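# Pull and turn the spindle lock handle to free it

## Task

Inside the cabinet, grasp the red T handle of the spindle lock, draw it outward, rotate it back by 90 degrees and release it, so that the plunger rests outside its notch and the spindle is free. Anything already accomplished must remain so when the scene ends.

## Robot and tools

Robot: two arms, left_arm and right_arm, each carrying an identical five-finger right hand, so the hands are not mirror images. left_arm sits on the +y side. Cameras: cam_left_wrist and cam_right_wrist, both 672x504, one on each wrist.

Frame: one scene frame for everything. Origin on the floor plane z = 0, under the midpoint between the arm bases, which sit 0.90 m higher. +x is forward (where both arms face), +z is up. The hand point is a spot fixed to the palm, 0.15 m out from the wrist flange along the fingers. Its +z runs along straightened fingers (tips 0.06 to 0.07 m beyond it), +y comes out of the palm, and +x points across the palm away from the thumb. The finger centre lines lie 0.06 m behind the point along -y. A bracket on the little-finger side of the wrist sticks out and can strike things.

The row: every motion argument is built from rows of 28 numbers, each in [-1, 1], covering both arms even if one is idle. Order: left_arm dx, dy, dz, rx, ry, rz; then left hand little, ring, middle, index, thumb_bend, thumb_turn, force_limit, speed; then the same 14 for right_arm. The six pose numbers are offsets, not poses: they are measured along the scene axes from that arm's Hand target as it was when the action or call began. 1.0 means 0.6 m of travel or 180 degrees of turn; rx, ry, rz form one rotation vector, turning about the Hand target's position. Six zeros ask nothing new of that arm. Hand numbers are absolute targets: for fingers and thumb_bend +1 is straight and -1 curled; thumb_turn +1 places the thumb beside the palm, -1 opposite the fingers (needed to wrap a handle). force_limit maps -1..+1 to roughly 0..10 N at the fingertip (0..15 N for the two thumb motors); a closing motor halts at that load. speed rises linearly from near zero at -1 to full at +0.48 and stays full above; close at -0.94 or slower for a gentle grip. No value means "unchanged": to keep a hand as it is, resend the eight numbers of its last executed row (before any, use hand_measured plus hand_force_limit and hand_speed).

Tools:
- execute_actions(actions, cameras): actions is a list of actions; each action is a table of up to 15 rows, one per 1/30 s step, every row offset from the action's starting Hand target (a short table repeats its last row). Repeating an offset in a new action moves further. Images only if actions is empty or cameras names them.
- move(target, speed, blend, stop_force, zero, blocking, cameras): straight-line paths for the hand points. target is one 28-number row or a list of up to 15 rows, all offsets from the same starting Hand targets. speed in m/s, 0.002 to 3.2, default 0.25 (turns up to twice that in rad/s); one value or one per target. blend in metres rounds corners in a list. stop_force in N, 4 to 120, ends an arm's path when its wrist sensor feels that much push against the motion; the arm then backs to just before the push. zero (default true) re-zeroes before such a move. blocking=false returns early but cannot be combined with stop_force. Paths do not avoid obstacles; total time is capped at 10 s. Paths passing near an arm's base axis are refused.
- wait(seconds): 0 to 3600, lets the scene run.
- stop(): brakes a running move.
- zoom_image(camera, region): region [x0, y0, x1, y1] in pixels of that camera's latest image, at most 504 by 504.
- show_instructions(): displays the reference image(s).
- zero_wrist_force(arm): arm is left_arm or right_arm.
- finished_scene(scene): ends the scene; scene is 1 and optional.

Results: end_effector_position in metres, end_effector_quat_wxyz, velocities in m/s and rad/s, all in the scene frame, possibly a few cm off. Hand target is the last commanded pose after clipping; later offsets start from it, and the hand often settles slightly short of it. hand_measured, hand_stopped_by (moving, target, force, stalled, fault) and hand_load_n (positive when pushed open) list six values in motor order. Wrist force and Wrist torque use the hand's own axes; a push on a surface reads as force into the arm. A move adds a move: line such as done, off_target, moving, held or fault, plus limits=paced (pose clipped) or limits=held (steps withheld). Joint torques, motor temperatures and MOTOR HOT lines may appear.

Motion notes: commanded orientation is clipped to within 32 degrees of the measured one each step, so large turns need several steps. Arms are stiff; aiming even slightly past a firm contact can trip a fault. Commands lag about 0.09 s or 0.17 to 0.22 s. To end a push, command back past the hand point.

Avoid: 150 N (about ±25) of outside force or joint torques at their limits (wrist joints 48 N m, elbow 133, shoulders 293) cause a 10 s stop; shoulder or elbow straying 7.5 degrees from plan also faults. Motors at 85 °C lock the arm for 30 to 60 s. Do not let the arms or hands hit or squeeze each other. No hard hits on the cabinet or fixed parts, no slams, no dropping or releasing moving parts, no excessive finger loads from pulling or twisting. The handle must stay released with the plunger out once the robot lets go.

Each tool is called after "Emit:" as name([rows], argument=value, ...), one row to a line, values as JSON.

Reference images:

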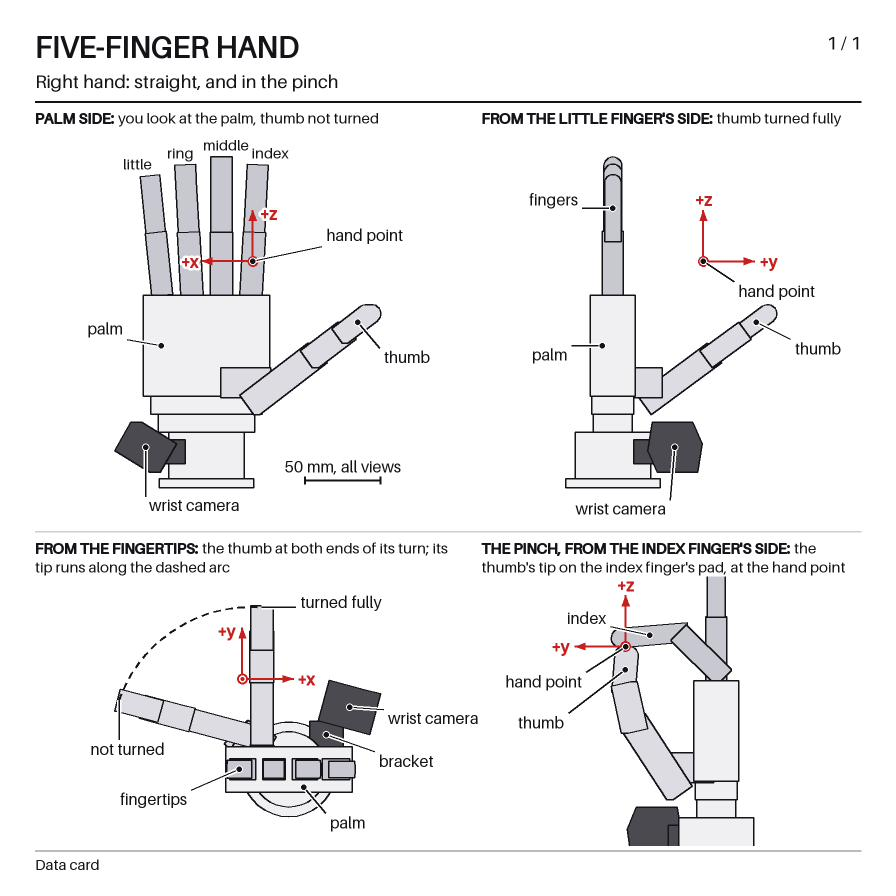

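## Session

Emit:
execute_actions(actions=[])

Scene clock: 0.00 s.
left_arm: end_effector_position=(+0.1957, +0.5939, +1.2579) hand_measured=(+1.000, +1.000, +1.000, +1.000, +1.000, +1.000) hand_load_n=(+0.0, +0.0, +0.0, +0.0, +0.0, +0.0) hand_stopped_by=(target, target, target, target, target, target) hand_force_limit=0.00 hand_speed=-0.80 end_effector_quat_wxyz=(+0.002, -0.106, +0.927, -0.360) | right_arm: end_effector_position=(+0.1672, -0.4935, +1.2915) hand_measured=(+1.000, +1.000, +1.000, +1.000, +1.000, +1.000) hand_load_n=(+0.0, +0.0, +0.0, +0.0, +0.0, +0.0) hand_stopped_by=(target, target, target, target, target, target) hand_force_limit=0.00 hand_speed=-0.80 end_effector_quat_wxyz=(-0.039, -0.161, +0.920, -0.355)
Joint positions: left_arm=[-0.008 -2.059 2.253 1.262 2.301 -1.85] | right_arm=[0.065 -2.058 2.212 1.419 2.3 -1.852]
Joint velocities: within noise
Joint torques (N m): no reading
Motor temperatures (°C): left_arm=[28 30 27 35 35 30] | right_arm=[29 28 28 34 34 31]
Wrist force (N): no reading
Wrist torque (N m): no reading
Wrist force, peak (N): no reading
Hand target: left_arm +0.1957, +0.5939, +1.2579; +0.002, -0.106, +0.927, -0.360 | right_arm +0.1672, -0.4935, +1.2915; -0.039, -0.161, +0.920, -0.355

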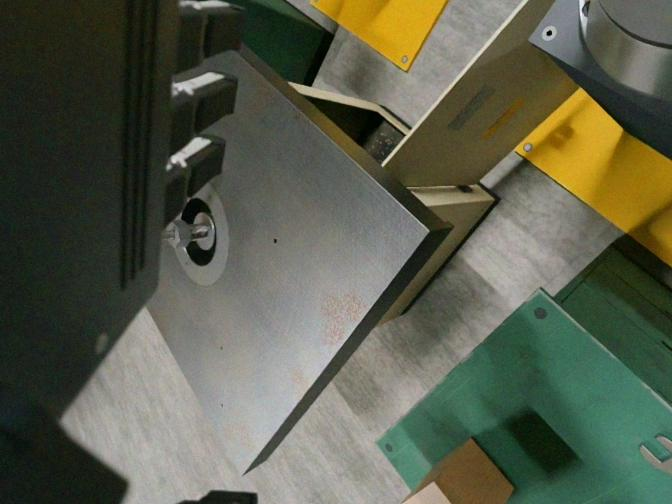

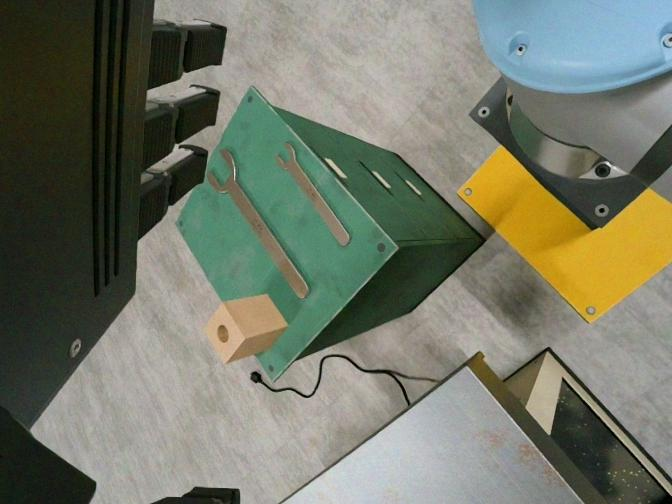

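Emit:
zoom_image(camera="cam_left_wrist", region=[240, 0, 640, 330])

Emit:
zoom_image(camera="cam_right_wrist", region=[400, 300, 672, 504])

Scaled by 1.260.

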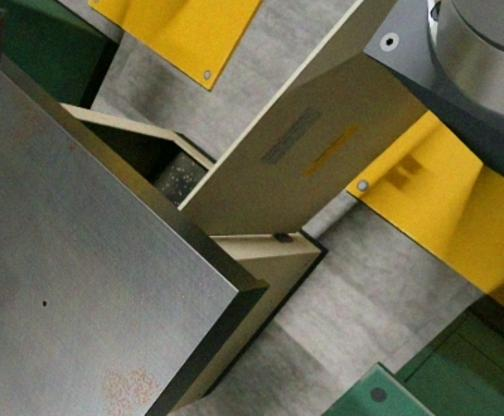

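Scaled by 1.853.

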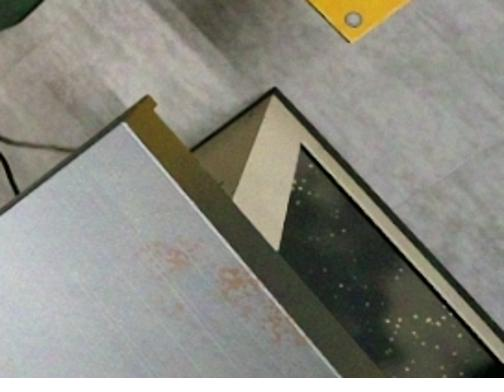

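Emit:
move(target=[0,0,0,0,0,0,1,1,1,1,1,1,0,-0.8, 0.138,0.572,-0.07,0,0,0.5,1,1,1,1,1,1,0,-0.8], speed=0.5, cameras=["cam_right_wrist"])

Scene clock: 61.63 s.
left_arm: end_effector_position=(+0.1957, +0.5939, +1.2579) hand_measured=(+1.000, +1.000, +1.000, +1.000, +1.000, +1.000) hand_load_n=(+0.0, +0.0, +0.0, +0.0, +0.0, +0.0) hand_stopped_by=(target, target, target, target, target, target) hand_force_limit=0.00 hand_speed=-0.80 end_effector_quat_wxyz=(+0.002, -0.106, +0.927, -0.360) | right_arm: end_effector_position=(+0.2500, -0.1503, +1.2495) hand_measured=(+1.000, +1.000, +1.000, +1.000, +1.000, +1.000) hand_load_n=(-0.5, +0.0, +0.0, +0.0, +0.0, +0.0) hand_stopped_by=(target, target, target, target, target, target) hand_force_limit=0.00 hand_speed=-0.80 end_effector_quat_wxyz=(-0.223, +0.765, -0.537, +0.278)
Joint positions: left_arm=[-0.008 -2.059 2.253 1.262 2.301 -1.85] | right_arm=[0.805 -1.734 1.957 0.765 2.038 -2.825]
Joint torques (N m): left_arm=[-1.53 2.84 -39.2 3.34 1.33 -0.3] | right_arm=[-14 -15.9 -49.14 0.1 -2.36 -1.46]
Wrist force (N): left_arm=[0.0 0.2 -0.2] | right_arm=[-0.8 0.0 -0.5]
Wrist torque (N m): left_arm=[0.04 0.01 0.00] | right_arm=[0.08 0.12 0.13]
Wrist force, peak (N): left_arm=[-0.2 0.4 -0.6] | right_arm=[-1.4 -0.3 -0.1]
Hand target: left_arm +0.1957, +0.5939, +1.2579; +0.002, -0.106, +0.927, -0.360 | right_arm +0.2500, -0.1503, +1.2495; -0.223, +0.765, -0.537, +0.278
Off the commanded pose: left_arm 0.000 m, 0 deg | right_arm 0.000 m, 0 deg.
move: done
cam_right_wrist: T_world_to_cam=[[-0.57779, -0.58359, -0.57059, 0.76933], [-0.73482, 0.67623, 0.05246, 0.2219], [0.35523, 0.4496, -0.81956, 1.11599]] pos_world=[0.21113, -0.20283, 1.34195]

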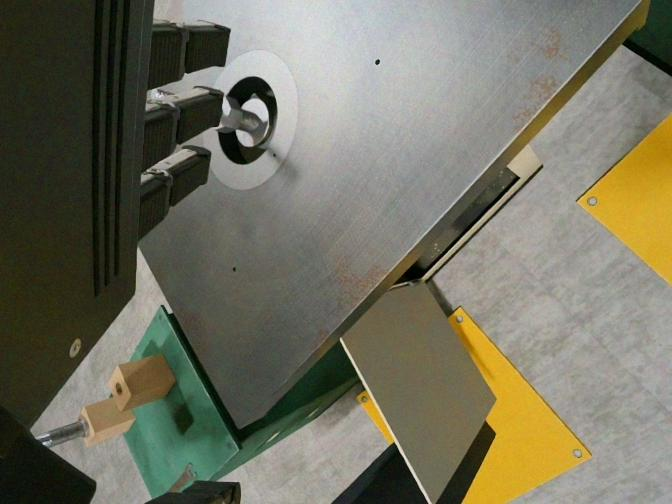

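Emit:
move([
  [0,0,0,0,0,0,1,1,1,1,1,1,0,-0.8, -0.333,0.083,-0.25,0,-0.07,0,1,1,1,1,1,1,0,-0.8],
  [0,0,0,0,0,0,1,1,1,1,1,1,0,-0.8, -0.4,0.15,-0.75,0,-0.156,0,1,1,1,1,1,1,0,-0.8],
], speed=0.35, blend=0.05, cameras=["cam_right_wrist"])

Scene clock: 105.33 s.
left_arm: end_effector_position=(+0.1957, +0.5939, +1.2579) hand_measured=(+1.000, +1.000, +1.000, +1.000, +1.000, +1.000) hand_load_n=(+0.0, +0.0, +0.0, +0.0, +0.0, +0.0) hand_stopped_by=(target, target, target, target, target, target) hand_force_limit=0.00 hand_speed=-0.80 end_effector_quat_wxyz=(+0.002, -0.106, +0.927, -0.360) | right_arm: end_effector_position=(+0.0100, -0.0603, +0.7995) hand_measured=(+1.000, +1.000, +1.000, +1.000, +1.000, +1.000) hand_load_n=(+0.0, +0.0, +0.0, +0.0, +0.0, +0.0) hand_stopped_by=(target, target, target, target, target, target) hand_force_limit=0.00 hand_speed=-0.80 end_effector_quat_wxyz=(-0.347, +0.674, -0.467, +0.455)
Joint positions: left_arm=[-0.008 -2.059 2.253 1.262 2.301 -1.85] | right_arm=[1.66 -0.734 2.039 0.387 2.787 -1.758]
Joint torques (N m): left_arm=[-0.64 3.58 -40.23 3.54 1.14 -0.03] | right_arm=[15.32 -63.59 -18.67 6.17 5.49 2.05]
Wrist force (N): left_arm=[0.0 0.3 -0.5] | right_arm=[0.1 1.1 -1.2]
Wrist torque (N m): left_arm=[0.08 0.01 0.01] | right_arm=[0.12 -0.01 -0.07]
Wrist force, peak (N): left_arm=[0.0 0.3 -0.5] | right_arm=[-1.3 3.0 -0.5]
Hand target: left_arm +0.1957, +0.5939, +1.2579; +0.002, -0.106, +0.927, -0.360 | right_arm +0.0100, -0.0603, +0.7995; -0.347, +0.674, -0.467, +0.456
Off the commanded pose: left_arm 0.000 m, 0 deg | right_arm 0.000 m, 0 deg.
move: done
cam_right_wrist: T_world_to_cam=[[-0.24107, -0.58366, -0.77538, 0.5868], [-0.67321, 0.67604, -0.29958, 0.28911], [0.69905, 0.44978, -0.55591, 0.57779]] pos_world=[-0.06781, -0.11283, 0.86281]

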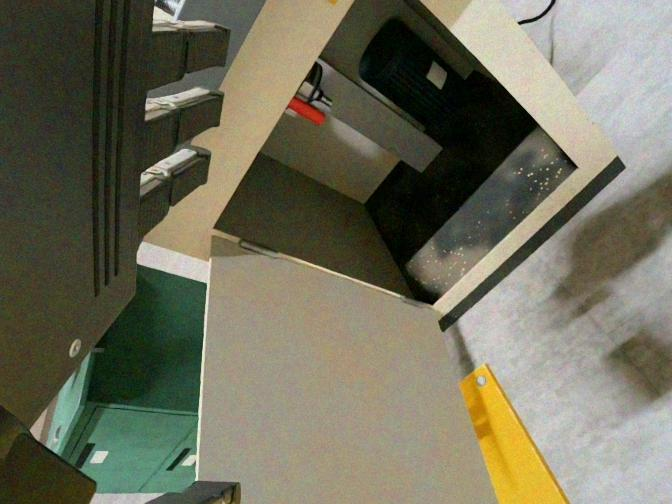

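Emit:
zoom_image(camera="cam_right_wrist", region=[220, 20, 480, 220])

Scaled by 1.938.

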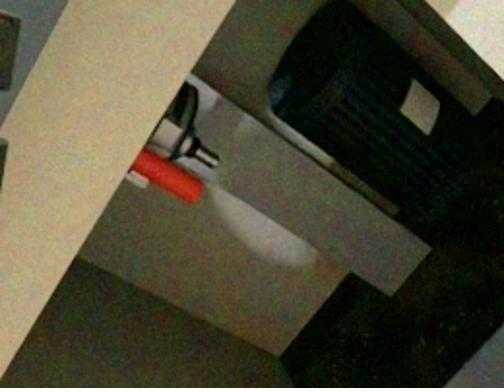

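Emit:
move(target=[0,0,0,0,0,0,1,1,1,1,1,1,0,-0.8, 0.2,-0.1,-0.45,0,-0.111,0,1,1,1,1,1,1,0,-0.8], speed=0.35, cameras=["cam_right_wrist"])

Scene clock: 133.40 s.
left_arm: end_effector_position=(+0.1957, +0.5939, +1.2579) hand_measured=(+1.000, +1.000, +1.000, +1.000, +1.000, +1.000) hand_load_n=(+0.0, +0.0, +0.0, +0.0, +0.0, +0.0) hand_stopped_by=(target, target, target, target, target, target) hand_force_limit=0.00 hand_speed=-0.80 end_effector_quat_wxyz=(+0.002, -0.106, +0.927, -0.360) | right_arm: end_effector_position=(+0.1285, -0.1201, +0.5295) hand_measured=(+1.000, +1.000, +1.000, +1.000, +1.000, +1.000) hand_load_n=(+0.0, +0.0, +0.0, +0.0, +0.0, +0.0) hand_stopped_by=(target, target, target, target, target, target) hand_force_limit=0.00 hand_speed=-0.80 end_effector_quat_wxyz=(-0.386, +0.560, -0.435, +0.590)
Joint positions: left_arm=[-0.008 -2.059 2.253 1.262 2.301 -1.85] | right_arm=[1.488 -0.178 1.848 -0.288 3.135 -2.091]
Joint torques (N m): left_arm=[-1.27 4.44 -39.74 3.54 1.14 -0.23] | right_arm=[-15.09 -92.48 18.42 1.97 -0.85 -1.43]
Wrist force (N): left_arm=[-0.1 0.0 -0.1] | right_arm=[-0.9 0.6 -1.3]
Wrist torque (N m): left_arm=[0.00 0.01 -0.01] | right_arm=[-0.01 0.15 0.11]
Wrist force, peak (N): left_arm=[-0.1 0.2 -0.7] | right_arm=[-1.0 1.9 -1.5]
Hand target: left_arm +0.1957, +0.5939, +1.2579; +0.002, -0.106, +0.927, -0.360 | right_arm +0.1300, -0.1203, +0.5295; -0.422, +0.585, -0.399, +0.566
Off the commanded pose: left_arm 0.000 m, 0 deg | right_arm 0.002 m, 7 deg.
move: off_target (right_arm)
cam_right_wrist: T_world_to_cam=[[-0.03642, -0.58398, -0.81095, 0.36351], [-0.44422, 0.73637, -0.51033, 0.41785], [0.89518, 0.34165, -0.28624, 0.19091]] pos_world=[0.02796, -0.16064, 0.56267]

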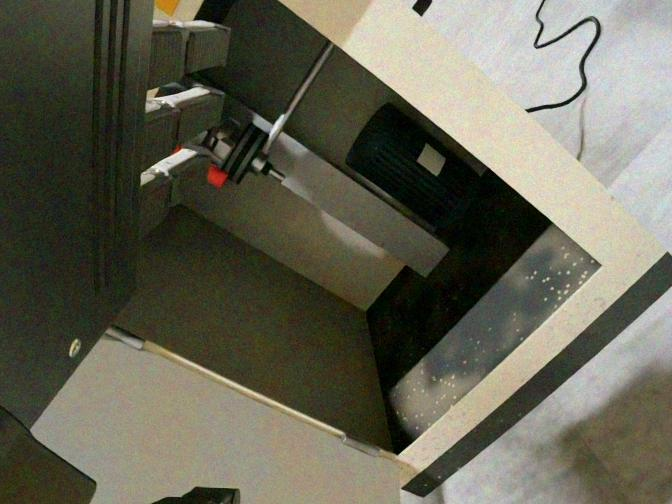

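Emit:
move(target=[0,0,0,0,0,0,1,1,1,1,1,1,0,-0.8, 0.183,0.117,-0.083,0.596,0.117,0.065,1,1,1,1,1,1,0,-0.8], speed=0.35, cameras=["cam_right_wrist"])

Scene clock: 178.80 s.
left_arm: end_effector_position=(+0.1957, +0.5939, +1.2579) hand_measured=(+1.000, +1.000, +1.000, +1.000, +1.000, +1.000) hand_load_n=(+0.0, +0.0, +0.0, +0.0, +0.0, +0.0) hand_stopped_by=(target, target, target, target, target, target) hand_force_limit=0.00 hand_speed=-0.80 end_effector_quat_wxyz=(+0.002, -0.106, +0.927, -0.360) | right_arm: end_effector_position=(+0.2398, -0.0501, +0.4797) hand_measured=(+1.000, +1.000, +1.000, +1.000, +1.000, +1.000) hand_load_n=(+0.0, +0.0, +0.0, +0.0, +0.0, +0.0) hand_stopped_by=(target, target, target, target, target, target) hand_force_limit=0.00 hand_speed=-0.80 end_effector_quat_wxyz=(+0.696, -0.122, +0.696, +0.123)
Joint positions: left_arm=[-0.008 -2.059 2.253 1.262 2.301 -1.85] | right_arm=[1.028 0.048 2.087 -2.136 2.251 -1.57]
Joint torques (N m): left_arm=[-0.57 3.5 -39.62 3.26 1.23 -0.1] | right_arm=[-14.44 -56.16 9.9 -3.98 -2.81 1.85]
Wrist force (N): left_arm=[-0.2 0.1 -0.3] | right_arm=[2.3 -1.2 -2.4]
Wrist torque (N m): left_arm=[0.03 0.03 -0.01] | right_arm=[0.15 0.05 -0.26]
Wrist force, peak (N): left_arm=[0.2 0.3 -0.6] | right_arm=[2.6 -1.6 -2.4]
Hand target: left_arm +0.1957, +0.5939, +1.2579; +0.002, -0.106, +0.927, -0.360 | right_arm +0.2398, -0.0501, +0.4797; +0.696, -0.122, +0.696, +0.123
Off the commanded pose: left_arm 0.000 m, 0 deg | right_arm 0.000 m, 0 deg.
move: done
cam_right_wrist: T_world_to_cam=[[-0.31096, 0.90552, -0.2887, 0.25798], [-0.55764, 0.07215, 0.82694, -0.2572], [0.76963, 0.41813, 0.48252, -0.28177]] pos_world=[0.15366, -0.09723, 0.42312]

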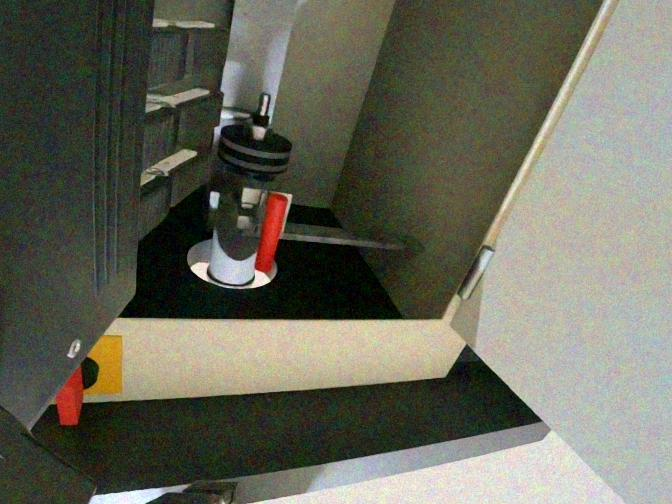

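Emit:
zoom_image(camera="cam_right_wrist", region=[170, 80, 430, 330])

Scaled by 1.938.

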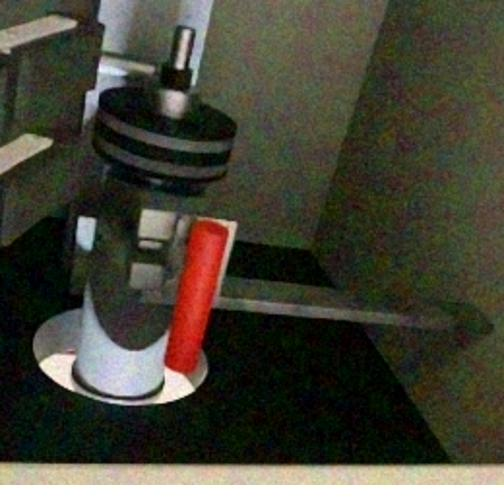

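Emit:
move(target=[0,0,0,0,0,0,1,1,1,1,1,1,0,-0.8, 0.12,0.25,0.03,0,0,-0.194,1,1,1,1,1,1,0,-0.8], speed=0.3, cameras=["cam_right_wrist"])

Emit:
zoom_image(camera="cam_right_wrist", region=[200, 80, 500, 380])

Scene clock: 204.17 s.
left_arm: end_effector_position=(+0.1957, +0.5939, +1.2579) hand_measured=(+1.000, +1.000, +1.000, +1.000, +1.000, +1.000) hand_load_n=(+0.0, +0.0, +0.0, +0.0, +0.0, -0.5) hand_stopped_by=(target, target, target, target, target, target) hand_force_limit=0.00 hand_speed=-0.80 end_effector_quat_wxyz=(+0.002, -0.106, +0.927, -0.360) | right_arm: end_effector_position=(+0.3118, +0.0999, +0.4977) hand_measured=(+1.000, +1.000, +1.000, +1.000, +1.000, +1.000) hand_load_n=(+0.0, +0.0, +0.0, +0.0, +0.0, +0.0) hand_stopped_by=(target, target, target, target, target, target) hand_force_limit=0.00 hand_speed=-0.80 end_effector_quat_wxyz=(+0.702, +0.093, +0.700, -0.092)
Joint positions: left_arm=[-0.008 -2.059 2.253 1.262 2.301 -1.85] | right_arm=[1.247 -0.124 1.652 -1.577 3.079 -1.619]
Joint torques (N m): left_arm=[0.45 3.67 -39.01 3.42 1.21 -0.15] | right_arm=[12.93 -102.2 -13.79 2.06 3.77 1.61]
Wrist force (N): left_arm=[-0.2 0.2 -0.2] | right_arm=[2.1 -0.8 -2.5]
Wrist torque (N m): left_arm=[0.04 0.04 -0.01] | right_arm=[0.16 0.04 -0.30]
Wrist force, peak (N): left_arm=[0.0 0.3 -0.7] | right_arm=[2.5 -2.5 -2.7]
Hand target: left_arm +0.1957, +0.5939, +1.2579; +0.002, -0.106, +0.927, -0.360 | right_arm +0.3118, +0.0999, +0.4977; +0.701, +0.093, +0.701, -0.092
Off the commanded pose: left_arm 0.000 m, 0 deg | right_arm 0.000 m, 0 deg.
move: done
cam_right_wrist: T_world_to_cam=[[0.26421, 0.92033, -0.28842, -0.03123], [-0.41814, 0.37878, 0.82564, -0.3163], [0.86911, -0.09754, 0.4849, -0.38931]] pos_world=[0.21435, 0.11058, 0.44092]

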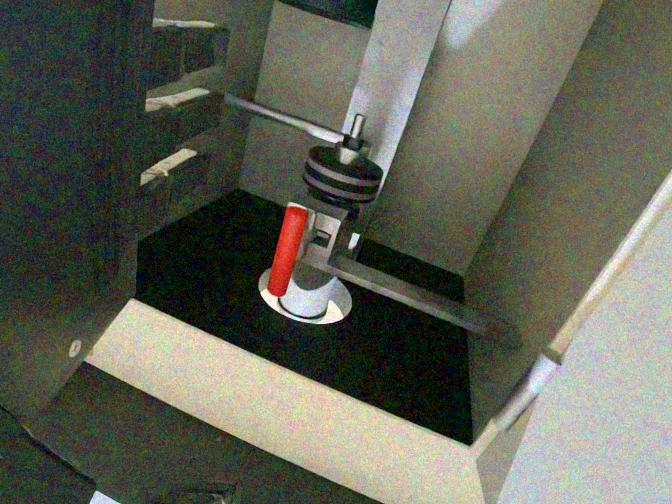

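Scaled by 1.680.

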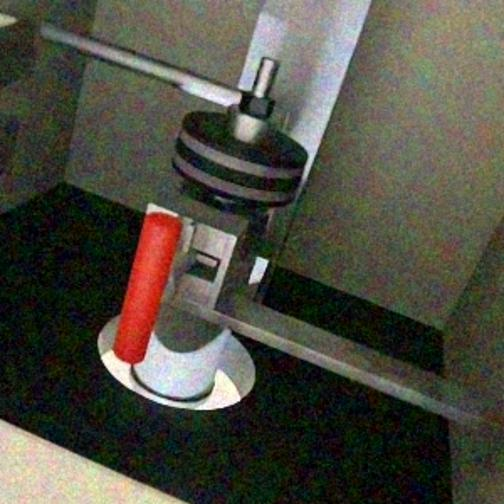

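Emit:
move(target=[0,0,0,0,0,0,1,1,1,1,1,1,0,-0.8, 0.063,-0.483,0.087,0,0,0.278,1,1,1,1,1,1,0,-0.8], speed=0.3, cameras=["cam_right_wrist"])

Emit:
zoom_image(camera="cam_right_wrist", region=[200, 80, 500, 380])

Scene clock: 302.43 s.
left_arm: end_effector_position=(+0.1957, +0.5939, +1.2579) hand_measured=(+1.000, +1.000, +1.000, +1.000, +1.000, +1.000) hand_load_n=(+0.0, +0.0, +0.0, +0.0, +0.0, +0.0) hand_stopped_by=(target, target, target, target, target, target) hand_force_limit=0.00 hand_speed=-0.80 end_effector_quat_wxyz=(+0.002, -0.106, +0.927, -0.360) | right_arm: end_effector_position=(+0.3289, -0.0975, +0.5341) hand_measured=(+1.000, +1.000, +1.000, +1.000, +1.000, +1.000) hand_load_n=(+0.0, +0.0, +0.0, +0.0, +0.0, +0.0) hand_stopped_by=(target, target, target, target, target, target) hand_force_limit=0.00 hand_speed=-0.80 end_effector_quat_wxyz=(+0.692, -0.095, +0.710, +0.093)
Joint positions: left_arm=[-0.008 -2.059 2.253 1.262 2.301 -1.85] | right_arm=[0.764 -0.034 2.205 -2.142 2.068 -1.557]
Joint torques (N m): left_arm=[-1.04 3.47 -39.21 3.4 1.22 -0.3] | right_arm=[-3.37 -66.6 22.93 -1.86 -0.56 -0.06]
Wrist force (N): left_arm=[0.1 0.0 -0.5] | right_arm=[2.2 -1.7 -2.3]
Wrist torque (N m): left_arm=[0.03 0.00 0.00] | right_arm=[0.01 0.05 -0.05]
Wrist force, peak (N): left_arm=[0.0 0.5 -0.8] | right_arm=[-2.0 -2.3 -15.4]
Hand target: left_arm +0.1957, +0.5939, +1.2579; +0.002, -0.106, +0.927, -0.360 | right_arm +0.3289, -0.0975, +0.5341; +0.692, -0.095, +0.710, +0.093 (not the last commanded pose)
Off the commanded pose: left_arm 0.000 m, 0 deg | right_arm 0.096 m, 20 deg.
FORCE FAULT: contact force on the right arm reached its limit, and that arm stopped. The contact can be on any part of that arm, not only on its tool. That arm's remaining commands of this call were not run. That arm is still stopped at the end of this call. That arm stays stopped for about 10 more seconds. Until then a move that you send moves the other arm only, and its call returns only when the move has ended. Once the stop has ended, the next robot result says so. If the stop ends while you think or write, that arm runs what you send next, counted from a new Hand target: where the arm stands when the stop ends. While its stop runs, that arm, its gripper or tool too, takes no new command. Until it ends, the stop uses up actions while you think or wait. An arm that is not stopped still takes commands.
move: fault (right_arm)
cam_right_wrist: T_world_to_cam=[[-0.24347, 0.92549, -0.29017, 0.32497], [-0.52951, 0.12382, 0.83922, -0.2599], [0.81261, 0.35797, 0.45991, -0.36471]] pos_world=[0.23787, -0.13802, 0.48015]

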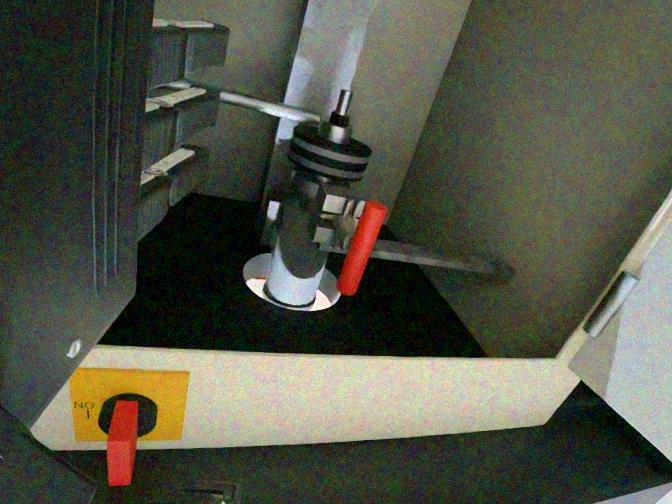

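Scaled by 1.680.

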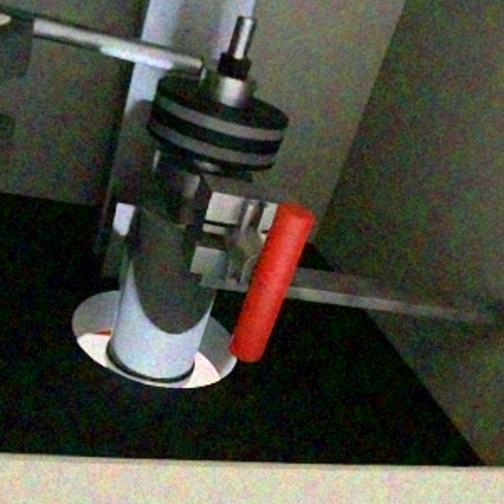

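Emit:
wait(seconds=0.5)

Scene clock: 412.33 s.
left_arm: end_effector_position=(+0.1957, +0.5939, +1.2579) hand_measured=(+1.000, +1.000, +1.000, +1.000, +1.000, +1.000) hand_load_n=(+0.0, -0.5, +0.0, +0.0, +0.0, +0.0) hand_stopped_by=(target, target, target, target, target, target) hand_force_limit=0.00 hand_speed=-0.80 end_effector_quat_wxyz=(+0.002, -0.106, +0.927, -0.360) | right_arm: end_effector_position=(+0.3289, -0.0975, +0.5341) hand_measured=(+1.000, +1.000, +1.000, +1.000, +1.000, +1.000) hand_load_n=(+0.0, +0.0, +0.0, +0.0, -0.5, +0.0) hand_stopped_by=(target, target, target, target, target, target) hand_force_limit=0.00 hand_speed=-0.80 end_effector_quat_wxyz=(+0.692, -0.095, +0.710, +0.093)
Joint positions: left_arm=[-0.008 -2.059 2.253 1.262 2.301 -1.85] | right_arm=[0.764 -0.034 2.205 -2.142 2.068 -1.557]
Joint torques (N m): left_arm=[-0.84 4.47 -39.24 3.38 0.96 -0.06] | right_arm=[0.23 -68.19 21.84 -1.08 0.07 -0.05]
Wrist force (N): left_arm=[0.2 0.3 -0.7] | right_arm=[2.0 -1.4 -2.7]
Wrist torque (N m): left_arm=[0.08 0.00 0.02] | right_arm=[0.06 0.10 -0.05]
Wrist force, peak (N): left_arm=[0.2 -0.1 -0.8] | right_arm=[2.3 -1.4 -3.0]
Hand target: left_arm +0.1957, +0.5939, +1.2579; +0.002, -0.106, +0.927, -0.360 | right_arm +0.3289, -0.0975, +0.5341; +0.692, -0.095, +0.710, +0.093 (not the last commanded pose)
Off the commanded pose: left_arm 0.000 m, 0 deg | right_arm 0.096 m, 20 deg.
FORCE FAULT, CONTINUED: the right arm's stop, for the force fault that an earlier result reported, is over. The rest of the stop counts as 19 of the actions that you can send in this scene. That arm's target is now where it stood when the stop ended, not its last command. That arm accepts commands again.
wait: 0.50 s; at rest from the start

Emit:
move([
  [0,0,0,0,0,0,1,1,1,1,1,1,0,-0.8, -0.03,0.17,-0.02,0,0,0,1,1,1,1,1,1,0,-0.8],
  [0,0,0,0,0,0,1,1,1,1,1,1,0,-0.8, -0.132,0.25,-0.05,0,0,0,1,1,1,1,1,1,0,-0.8],
  [0,0,0,0,0,0,1,1,1,1,1,1,0,-0.8, -0.3,0.083,0.5,0,0,0,1,1,1,1,1,1,0,-0.8],
], speed=[0.15,0.25,0.25], blend=0.03, cameras=["cam_right_wrist"])

Scene clock: 440.27 s.
left_arm: end_effector_position=(+0.1957, +0.5939, +1.2579) hand_measured=(+1.000, +1.000, +1.000, +1.000, +1.000, +1.000) hand_load_n=(+0.0, +0.0, +0.0, +0.0, +0.0, -0.5) hand_stopped_by=(target, target, target, target, target, target) hand_force_limit=0.00 hand_speed=-0.80 end_effector_quat_wxyz=(+0.002, -0.106, +0.927, -0.360) | right_arm: end_effector_position=(+0.1489, -0.0477, +0.8341) hand_measured=(+1.000, +1.000, +1.000, +1.000, +1.000, +1.000) hand_load_n=(+0.0, +0.0, +0.0, +0.0, +0.0, +0.0) hand_stopped_by=(target, target, target, target, target, target) hand_force_limit=0.00 hand_speed=-0.80 end_effector_quat_wxyz=(+0.692, -0.095, +0.710, +0.093)
Joint positions: left_arm=[-0.008 -2.059 2.253 1.262 2.301 -1.85] | right_arm=[1.347 -0.735 2.49 -1.701 2.651 -1.523]
Joint torques (N m): left_arm=[0.21 2.31 -39.05 3.35 1.08 -0.09] | right_arm=[12.96 -67.36 16.87 2.15 3.39 1.78]
Wrist force (N): left_arm=[0.0 0.0 -0.6] | right_arm=[2.8 -0.7 -2.5]
Wrist torque (N m): left_arm=[0.05 0.02 0.01] | right_arm=[0.17 -0.04 -0.22]
Wrist force, peak (N): left_arm=[0.2 0.1 -0.9] | right_arm=[2.1 -2.5 -2.9]
Hand target: left_arm +0.1957, +0.5939, +1.2579; +0.002, -0.106, +0.927, -0.360 | right_arm +0.1489, -0.0477, +0.8341; +0.692, -0.095, +0.710, +0.093
Off the commanded pose: left_arm 0.000 m, 0 deg | right_arm 0.000 m, 0 deg.
move: done
cam_right_wrist: T_world_to_cam=[[-0.24343, 0.92549, -0.29018, 0.32212], [-0.52959, 0.12381, 0.83917, -0.61311], [0.81258, 0.35795, 0.45999, -0.3743]] pos_world=[0.05787, -0.08822, 0.78015]

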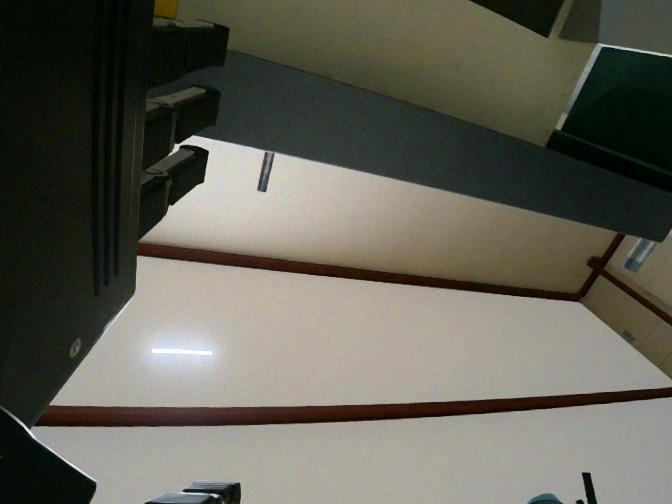

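Emit:
move([
  [0,0,0,0,0,0,1,1,1,1,1,1,0,-0.8, 0.05,-0.2,0.55,-0.166,0.226,-0.079,1,1,1,1,1,1,0,-0.8],
  [0,0,0,0,0,0,1,1,1,1,1,1,0,-0.8, 0.03,-0.643,0.7,-0.333,0.453,-0.158,1,1,1,1,1,1,0,-0.8],
], speed=0.3, blend=0.08, cameras=["cam_right_wrist"])

Scene clock: 458.53 s.
left_arm: end_effector_position=(+0.1957, +0.5939, +1.2579) hand_measured=(+1.000, +1.000, +1.000, +1.000, +1.000, +1.000) hand_load_n=(+0.0, +0.0, +0.0, +0.0, +0.0, +0.0) hand_stopped_by=(target, target, target, target, target, target) hand_force_limit=0.00 hand_speed=-0.80 end_effector_quat_wxyz=(+0.002, -0.106, +0.927, -0.360) | right_arm: end_effector_position=(+0.1668, -0.4335, +1.2541) hand_measured=(+1.000, +1.000, +1.000, +1.000, +1.000, +1.000) hand_load_n=(+0.0, +0.0, +0.0, +0.0, +0.0, -0.5) hand_stopped_by=(target, target, target, target, target, target) hand_force_limit=0.00 hand_speed=-0.80 end_effector_quat_wxyz=(-0.040, -0.161, +0.920, -0.355)
Joint positions: left_arm=[-0.008 -2.059 2.253 1.262 2.301 -1.85] | right_arm=[0.373 -1.897 2.246 1.489 2.259 -1.449]
Joint torques (N m): left_arm=[-0.39 3.31 -39.36 3.48 1.01 -0.09] | right_arm=[-11.8 -19.97 -24.02 2.33 4.83 -1.46]
Wrist force (N): left_arm=[0.2 0.1 -0.4] | right_arm=[-0.3 0.4 -0.3]
Wrist torque (N m): left_arm=[0.04 -0.02 0.02] | right_arm=[0.10 0.10 0.18]
Wrist force, peak (N): left_arm=[0.3 0.2 -0.8] | right_arm=[4.1 -0.2 -2.6]
Hand target: left_arm +0.1957, +0.5939, +1.2579; +0.002, -0.106, +0.927, -0.360 | right_arm +0.1669, -0.4335, +1.2541; -0.040, -0.161, +0.920, -0.355
Off the commanded pose: left_arm 0.000 m, 0 deg | right_arm 0.000 m, 0 deg.
move: done
cam_right_wrist: T_world_to_cam=[[-0.58444, 0.57709, -0.57044, 1.0627], [0.67597, 0.73515, 0.05115, 0.14384], [0.44888, -0.35571, -0.81975, 0.91224]] pos_world=[0.11437, -0.39453, 1.34665]

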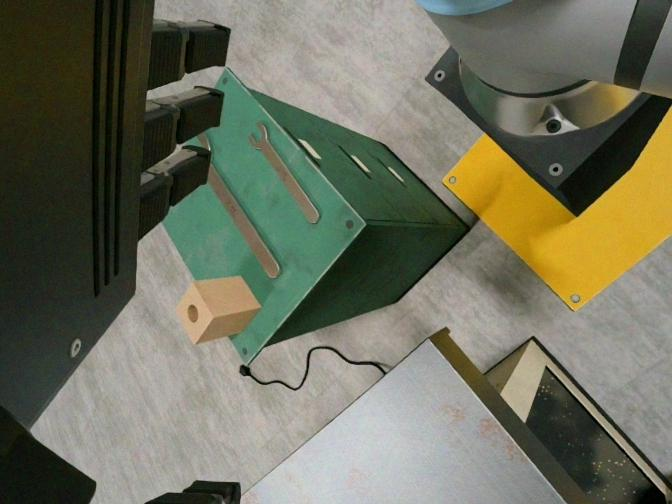

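Emit:
move(target=[0.345,-0.663,-0.047,0.151,-0.563,-0.384,1,1,1,1,1,1,0,-0.8, 0,-0.1,0,0,0,0,1,1,1,1,1,1,0,-0.8], speed=0.35, cameras=["cam_left_wrist"])

Scene clock: 566.40 s.
left_arm: end_effector_position=(+0.1957, +0.5939, +1.2579) hand_measured=(+1.000, +1.000, +1.000, +1.000, +1.000, +1.000) hand_load_n=(+0.0, +0.0, +0.0, +0.0, +0.0, +0.0) hand_stopped_by=(target, target, target, target, target, target) hand_force_limit=0.00 hand_speed=-0.80 end_effector_quat_wxyz=(+0.002, -0.106, +0.927, -0.360) | right_arm: end_effector_position=(+0.1669, -0.4335, +1.2541) hand_measured=(+1.000, +1.000, +1.000, +1.000, +1.000, +1.000) hand_load_n=(+0.0, +0.0, +0.0, +0.0, +0.0, -0.5) hand_stopped_by=(target, target, target, target, target, target) hand_force_limit=0.00 hand_speed=-0.80 end_effector_quat_wxyz=(-0.040, -0.161, +0.920, -0.355)
Joint positions: left_arm=[-0.008 -2.059 2.253 1.262 2.301 -1.85] | right_arm=[0.373 -1.897 2.246 1.489 2.259 -1.449]
Joint torques (N m): left_arm=[-0.66 3.69 -38.84 3.13 0.99 -0.2] | right_arm=[-14.17 -21.62 -26.07 2.03 4.75 -1.45]
Wrist force (N): left_arm=[0.2 0.2 -0.8] | right_arm=[-0.9 0.3 -0.3]
Wrist torque (N m): left_arm=[0.08 0.00 0.02] | right_arm=[0.09 0.18 0.15]
Wrist force, peak (N): left_arm=[0.2 0.2 -0.8] | right_arm=[-1.0 0.5 -0.8]
Hand target: left_arm +0.1957, +0.5939, +1.2579; +0.002, -0.106, +0.927, -0.360 | right_arm +0.1669, -0.4335, +1.2541; -0.040, -0.161, +0.920, -0.355
move: not run (left_arm's path would bring its wrist too close to its first joint's axis: go round it by way of another target; nothing was sent)

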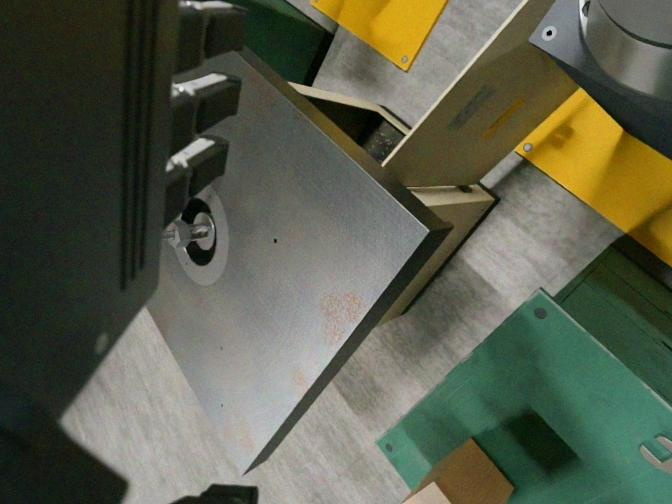

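Emit:
move([
  [0.253,-0.12,-0.173,0.114,-0.140,-0.223,1,1,1,1,1,1,0,-0.8, 0,-0.1,0,0,0,0,1,1,1,1,1,1,0,-0.8],
  [0.345,-0.663,-0.047,0.151,-0.563,-0.384,1,1,1,1,1,1,0,-0.8, 0,-0.1,0,0,0,0,1,1,1,1,1,1,0,-0.8],
], speed=0.35, blend=0.05, cameras=["cam_left_wrist"])

Scene clock: 587.50 s.
left_arm: end_effector_position=(+0.4027, +0.1962, +1.2297) hand_measured=(+1.000, +1.000, +1.000, +1.000, +1.000, +1.000) hand_load_n=(+0.0, +0.0, +0.0, +0.0, +0.0, +0.0) hand_stopped_by=(target, target, target, target, target, target) hand_force_limit=0.00 hand_speed=-0.80 end_effector_quat_wxyz=(+0.510, +0.664, +0.543, -0.063) | right_arm: end_effector_position=(+0.1669, -0.4935, +1.2541) hand_measured=(+1.000, +1.000, +1.000, +1.000, +1.000, +1.000) hand_load_n=(+0.0, +0.0, +0.0, +0.0, +0.0, +0.0) hand_stopped_by=(target, target, target, target, target, target) hand_force_limit=0.00 hand_speed=-0.80 end_effector_quat_wxyz=(-0.040, -0.161, +0.920, -0.355)
Joint positions: left_arm=[-1.197 -1.978 2.409 0.067 1.405 -0.898] | right_arm=[0.066 -2.044 2.271 1.346 2.301 -1.851]
Joint torques (N m): left_arm=[12.91 7.85 -53.66 -1.96 3.08 1.87] | right_arm=[-13.77 -8.71 -46.14 2.11 -1.9 -1.56]
Wrist force (N): left_arm=[-0.7 0.4 -0.2] | right_arm=[0.1 0.0 -0.3]
Wrist torque (N m): left_arm=[-0.01 0.18 -0.39] | right_arm=[-0.01 -0.02 0.23]
Wrist force, peak (N): left_arm=[0.4 0.3 -1.3] | right_arm=[-0.7 0.8 -0.8]
Hand target: left_arm +0.4027, +0.1961, +1.2297; +0.510, +0.664, +0.543, -0.063 | right_arm +0.1669, -0.4935, +1.2541; -0.040, -0.161, +0.920, -0.355
Off the commanded pose: left_arm 0.000 m, 0 deg | right_arm 0.000 m, 0 deg.
move: done
cam_left_wrist: T_world_to_cam=[[0.88667, 0.23897, 0.39585, -0.88355], [-0.3724, -0.13841, 0.9177, -0.95512], [0.2741, -0.96111, -0.03373, 0.23525]] pos_world=[0.36325, 0.30505, 1.2342]

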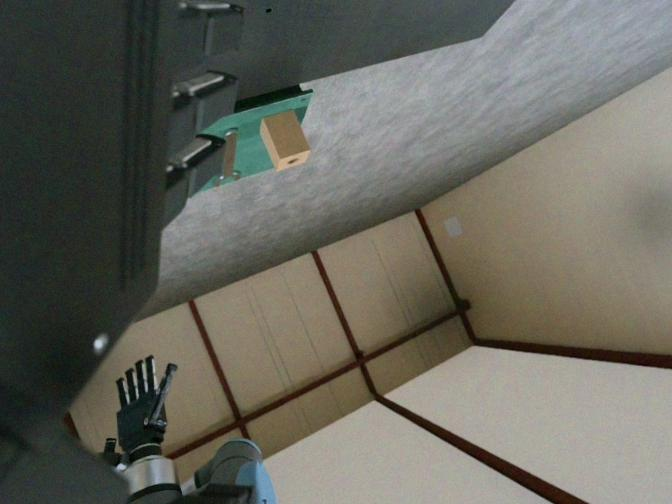

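Emit:
move([
  [-0.421,-0.077,-0.216,0.124,-0.269,0.173,1,1,1,1,1,1,0,-0.8, 0,0,0,0,0,0,1,1,1,1,1,1,0,-0.8],
  [-0.421,-0.11,-0.883,0.124,-0.269,0.173,1,1,1,1,1,1,0,-0.8, 0,0,0,0,0,0,1,1,1,1,1,1,0,-0.8],
], speed=0.35, blend=0.05, cameras=["cam_left_wrist"])

Scene clock: 606.30 s.
left_arm: end_effector_position=(+0.2933, +0.1720, +1.1791) hand_measured=(+1.000, +1.000, +1.000, +1.000, +1.000, +1.000) hand_load_n=(+0.0, +0.0, +0.0, +0.5, -0.5, +0.0) hand_stopped_by=(target, target, target, target, target, target) hand_force_limit=0.00 hand_speed=-0.80 end_effector_quat_wxyz=(+0.565, +0.674, +0.459, +0.127) | right_arm: end_effector_position=(+0.1669, -0.4935, +1.2541) hand_measured=(+1.000, +1.000, +1.000, +1.000, +1.000, +1.000) hand_load_n=(+0.0, +0.0, +0.0, +0.0, +0.0, +0.0) hand_stopped_by=(target, target, target, target, target, target) hand_force_limit=0.00 hand_speed=-0.80 end_effector_quat_wxyz=(-0.040, -0.161, +0.920, -0.355)
Joint positions: left_arm=[-2.068 -1.923 2.655 0.211 0.418 -1.278] | right_arm=[0.066 -2.044 2.271 1.346 2.301 -1.851]
Joint torques (N m): left_arm=[14.44 -13.34 -42.79 0.06 1.53 1.93] | right_arm=[-14.41 -9.96 -46.24 1.71 -1.51 -1.57]
Wrist force (N): left_arm=[-0.4 0.1 0.3] | right_arm=[0.3 0.0 -0.4]
Wrist torque (N m): left_arm=[-0.14 0.16 -0.31] | right_arm=[-0.01 -0.06 0.25]
Wrist force, peak (N): left_arm=[-5.5 -2.8 -0.9] | right_arm=[0.8 0.3 -0.7]
Hand target: left_arm +0.2934, +0.1719, +1.1791; +0.565, +0.674, +0.459, +0.126 (not the last commanded pose) | right_arm +0.1669, -0.4935, +1.2541; -0.040, -0.161, +0.920, -0.355
Off the commanded pose: left_arm 0.502 m, 39 deg | right_arm 0.000 m, 0 deg.
led back after a hold (left arm): the arm was led back toward your command in small steps, so it may still be short of it.
move: held (left_arm; a check stopped the path); path passed 0 of 2 targets; limits=held
pose unreachable (left arm): on one or more control steps of this call, first in action 0 (counted from 0), this arm could not follow its commanded pose, so it was not sent that pose on those steps. It may still have moved: this result reports where it is.
cause: moving toward the commanded pose would bring two parts of the arm too close to each other (joints 3 (elbow) to 5 (wrist 2) lie between them).
cam_left_wrist: T_world_to_cam=[[0.63644, 0.22421, 0.73802, -1.08827], [-0.68005, -0.2884, 0.67406, -0.54952], [0.36398, -0.93089, -0.03108, 0.2056]] pos_world=[0.24408, 0.27691, 1.17997]

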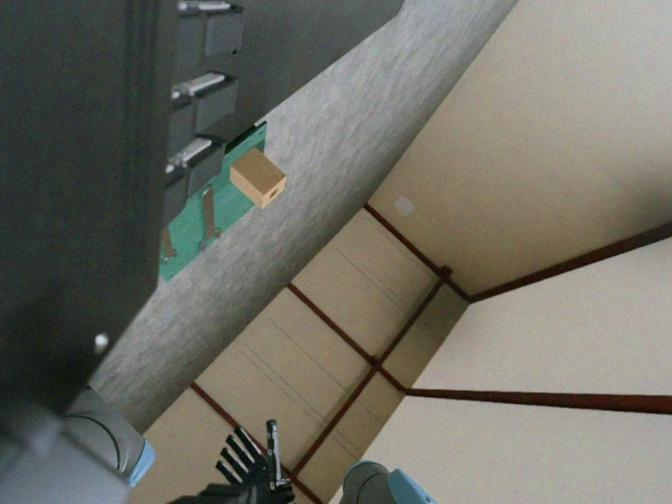

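Emit:
move([
  [-0.239,-0.370,-0.2985,0.057,-0.150,0.149,1,1,1,1,1,1,0,-0.8, 0,0,0,0,0,0,1,1,1,1,1,1,0,-0.8],
  [-0.239,-0.203,-0.865,0.057,-0.150,0.149,1,1,1,1,1,1,0,-0.8, 0,0,0,0,0,0,1,1,1,1,1,1,0,-0.8],
], speed=0.35, blend=0.05, cameras=["cam_left_wrist"])

Scene clock: 627.80 s.
left_arm: end_effector_position=(+0.1500, +0.0501, +0.6602) hand_measured=(+1.000, +1.000, +1.000, +1.000, +1.000, +1.000) hand_load_n=(+0.0, +0.0, +0.0, +0.0, +0.0, +0.0) hand_stopped_by=(target, target, target, target, target, target) hand_force_limit=0.00 hand_speed=-0.80 end_effector_quat_wxyz=(+0.550, +0.549, +0.445, +0.445) | right_arm: end_effector_position=(+0.1669, -0.4935, +1.2541) hand_measured=(+1.000, +1.000, +1.000, +1.000, +1.000, +1.000) hand_load_n=(+0.0, +0.0, +0.0, +0.0, +0.0, +0.0) hand_stopped_by=(target, target, target, target, target, target) hand_force_limit=0.00 hand_speed=-0.80 end_effector_quat_wxyz=(-0.040, -0.161, +0.920, -0.355)
Joint positions: left_arm=[-2.239 0.119 1.844 1.18 0.458 -3.144] | right_arm=[0.066 -2.044 2.271 1.346 2.301 -1.851]
Joint torques (N m): left_arm=[-15.14 -56.21 4.94 3.07 3.42 -2.73] | right_arm=[-12.47 -8.58 -47 2.03 -1.29 -1.63]
Wrist force (N): left_arm=[0.2 0.5 0.0] | right_arm=[0.5 0.1 -0.2]
Wrist torque (N m): left_arm=[-0.14 0.11 0.02] | right_arm=[0.00 -0.09 0.27]
Wrist force, peak (N): left_arm=[0.6 1.9 -0.2] | right_arm=[0.2 -0.1 -1.1]
Hand target: left_arm +0.1500, +0.0501, +0.6601; +0.550, +0.549, +0.445, +0.445 | right_arm +0.1669, -0.4935, +1.2541; -0.040, -0.161, +0.920, -0.355
Off the commanded pose: left_arm 0.000 m, 0 deg | right_arm 0.000 m, 0 deg.
move: done
cam_left_wrist: T_world_to_cam=[[0.10439, 0.24601, 0.96363, -0.65702], [-0.66563, -0.70264, 0.25149, -0.03475], [0.73895, -0.66767, 0.0904, -0.02141]] pos_world=[0.06128, 0.12292, 0.6438]

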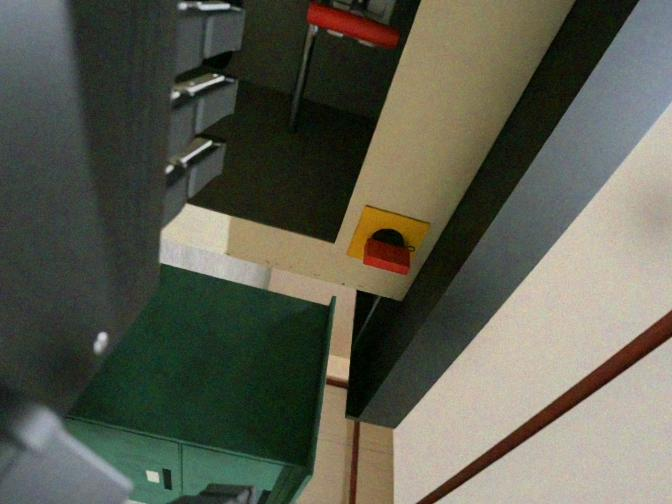

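Emit:
move([
  [0.1,0.05,-0.09,0,0,0,1,1,1,1,1,1,0,-0.8, 0,0,0,0,0,0,1,1,1,1,1,1,0,-0.8],
  [0.44,0.128,-0.073,0,0,0,1,1,1,1,1,1,0,-0.8, 0,0,0,0,0,0,1,1,1,1,1,1,0,-0.8],
], speed=0.2, blend=0.02, cameras=["cam_left_wrist"])

Emit:
zoom_image(camera="cam_left_wrist", region=[200, 60, 540, 360])

Scene clock: 643.90 s.
left_arm: end_effector_position=(+0.4139, +0.1269, +0.6163) hand_measured=(+1.000, +1.000, +1.000, +1.000, +1.000, +1.000) hand_load_n=(+0.0, +0.0, +0.0, +0.0, +0.0, +0.0) hand_stopped_by=(target, target, target, target, target, target) hand_force_limit=0.00 hand_speed=-0.80 end_effector_quat_wxyz=(+0.550, +0.549, +0.445, +0.445) | right_arm: end_effector_position=(+0.1669, -0.4935, +1.2541) hand_measured=(+1.000, +1.000, +1.000, +1.000, +1.000, +1.000) hand_load_n=(+0.0, +0.0, +0.0, +0.0, +0.0, +0.0) hand_stopped_by=(target, target, target, target, target, target) hand_force_limit=0.00 hand_speed=-0.80 end_effector_quat_wxyz=(-0.040, -0.161, +0.920, -0.355)
Joint positions: left_arm=[-1.616 0.229 1.827 1.081 -0.165 -3.138] | right_arm=[0.066 -2.044 2.271 1.346 2.301 -1.851]
Joint torques (N m): left_arm=[14.3 -80.16 7.82 1.66 -3.31 -2.58] | right_arm=[-13.1 -10.93 -46.06 1.73 -1.23 -1.52]
Wrist force (N): left_arm=[-0.2 0.0 0.0] | right_arm=[0.3 0.0 -0.4]
Wrist torque (N m): left_arm=[-0.20 0.16 -0.17] | right_arm=[0.00 -0.06 0.25]
Wrist force, peak (N): left_arm=[-0.7 1.2 -0.5] | right_arm=[0.5 0.0 -0.9]
Hand target: left_arm +0.4140, +0.1269, +0.6163; +0.550, +0.549, +0.445, +0.445 | right_arm +0.1669, -0.4935, +1.2541; -0.040, -0.161, +0.920, -0.355
Off the commanded pose: left_arm 0.000 m, 0 deg | right_arm 0.000 m, 0 deg.
move: done
cam_left_wrist: T_world_to_cam=[[0.10433, 0.24594, 0.96365, -0.66114], [-0.66563, -0.70266, 0.2514, 0.20597], [0.73895, -0.66767, 0.0904, -0.16117]] pos_world=[0.32518, 0.19972, 0.5999]

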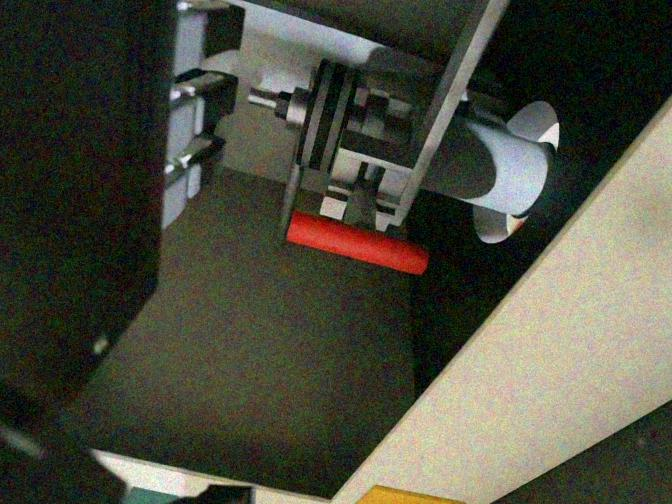

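Scaled by 1.482.

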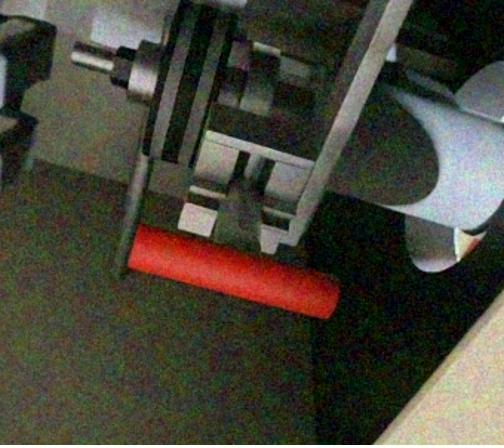

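Emit:
move(target=[0.11,-0.038,0,0,0,-0.1,1,1,1,1,1,1,0,-0.8, 0,0,0,0,0,0,1,1,1,1,1,1,0,-0.8], speed=0.12, cameras=["cam_left_wrist"])

Emit:
zoom_image(camera="cam_left_wrist", region=[220, 100, 520, 360])

Scene clock: 711.13 s.
left_arm: end_effector_position=(+0.4773, +0.1056, +0.6165) hand_measured=(+1.000, +1.000, +1.000, +1.000, +1.000, +1.000) hand_load_n=(+0.0, +0.0, +0.0, +0.0, +0.0, +0.0) hand_stopped_by=(target, target, target, target, target, target) hand_force_limit=0.00 hand_speed=-0.80 end_effector_quat_wxyz=(+0.609, +0.608, +0.361, +0.360) | right_arm: end_effector_position=(+0.1669, -0.4935, +1.2541) hand_measured=(+1.000, +1.000, +1.000, +1.000, +1.000, +1.000) hand_load_n=(+0.0, +0.0, +0.0, +0.0, +0.0, +0.0) hand_stopped_by=(target, target, target, target, target, target) hand_force_limit=0.00 hand_speed=-0.80 end_effector_quat_wxyz=(-0.040, -0.161, +0.920, -0.355)
Joint positions: left_arm=[-1.309 0.217 1.811 1.112 -0.763 -3.143] | right_arm=[0.066 -2.044 2.271 1.346 2.301 -1.851]
Joint torques (N m): left_arm=[1.52 -66.19 18.51 -1.41 -0.92 -0.27] | right_arm=[-13.1 -10.98 -45.53 1.92 -1.61 -1.16]
Wrist force (N): left_arm=[0.0 0.4 -0.1] | right_arm=[0.4 -0.1 -0.7]
Wrist torque (N m): left_arm=[-0.14 0.16 0.02] | right_arm=[0.00 -0.06 0.25]
Wrist force, peak (N): left_arm=[0.3 0.8 2.6] | right_arm=[0.3 0.2 -0.8]
Hand target: left_arm +0.4773, +0.1056, +0.6165; +0.609, +0.608, +0.361, +0.360 (not the last commanded pose) | right_arm +0.1669, -0.4935, +1.2541; -0.040, -0.161, +0.920, -0.355
Off the commanded pose: left_arm 0.003 m, 1 deg | right_arm 0.000 m, 0 deg.
FORCE FAULT: contact force on the left arm reached its limit, and that arm stopped. The contact can be on any part of that arm, not only on its tool. That arm's remaining commands of this call were not run. That arm is still stopped at the end of this call. That arm stays stopped for about 10 more seconds. Until then a move that you send moves the other arm only, and its call returns only when the move has ended. Once the stop has ended, the next robot result says so. If the stop ends while you think or write, that arm runs what you send next, counted from a new Hand target: where the arm stands when the stop ends. While its stop runs, that arm, its gripper or tool too, takes no new command. Until it ends, the stop uses up actions while you think or wait. An arm that is not stopped still takes commands.
move: fault (left_arm)
cam_left_wrist: T_world_to_cam=[[0.17075, 0.20669, 0.96339, -0.69009], [-0.83926, -0.48175, 0.25211, 0.29223], [0.51623, -0.85158, 0.09121, -0.09703]] pos_world=[0.41318, 0.20079, 0.6]

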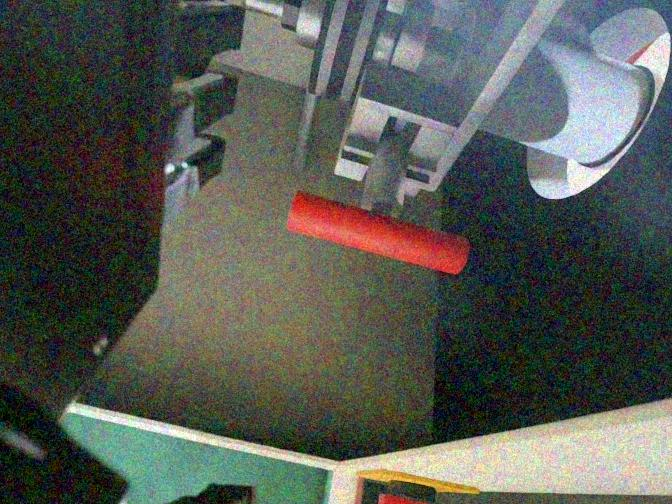

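Scaled by 1.680.

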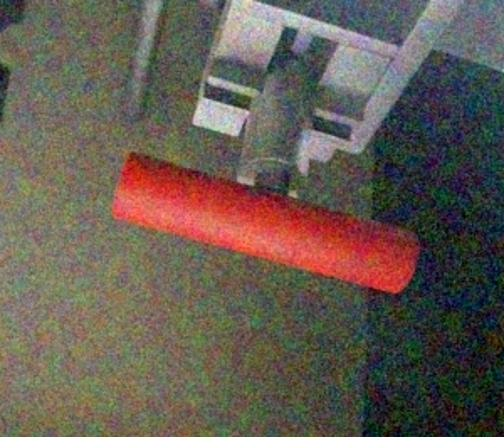

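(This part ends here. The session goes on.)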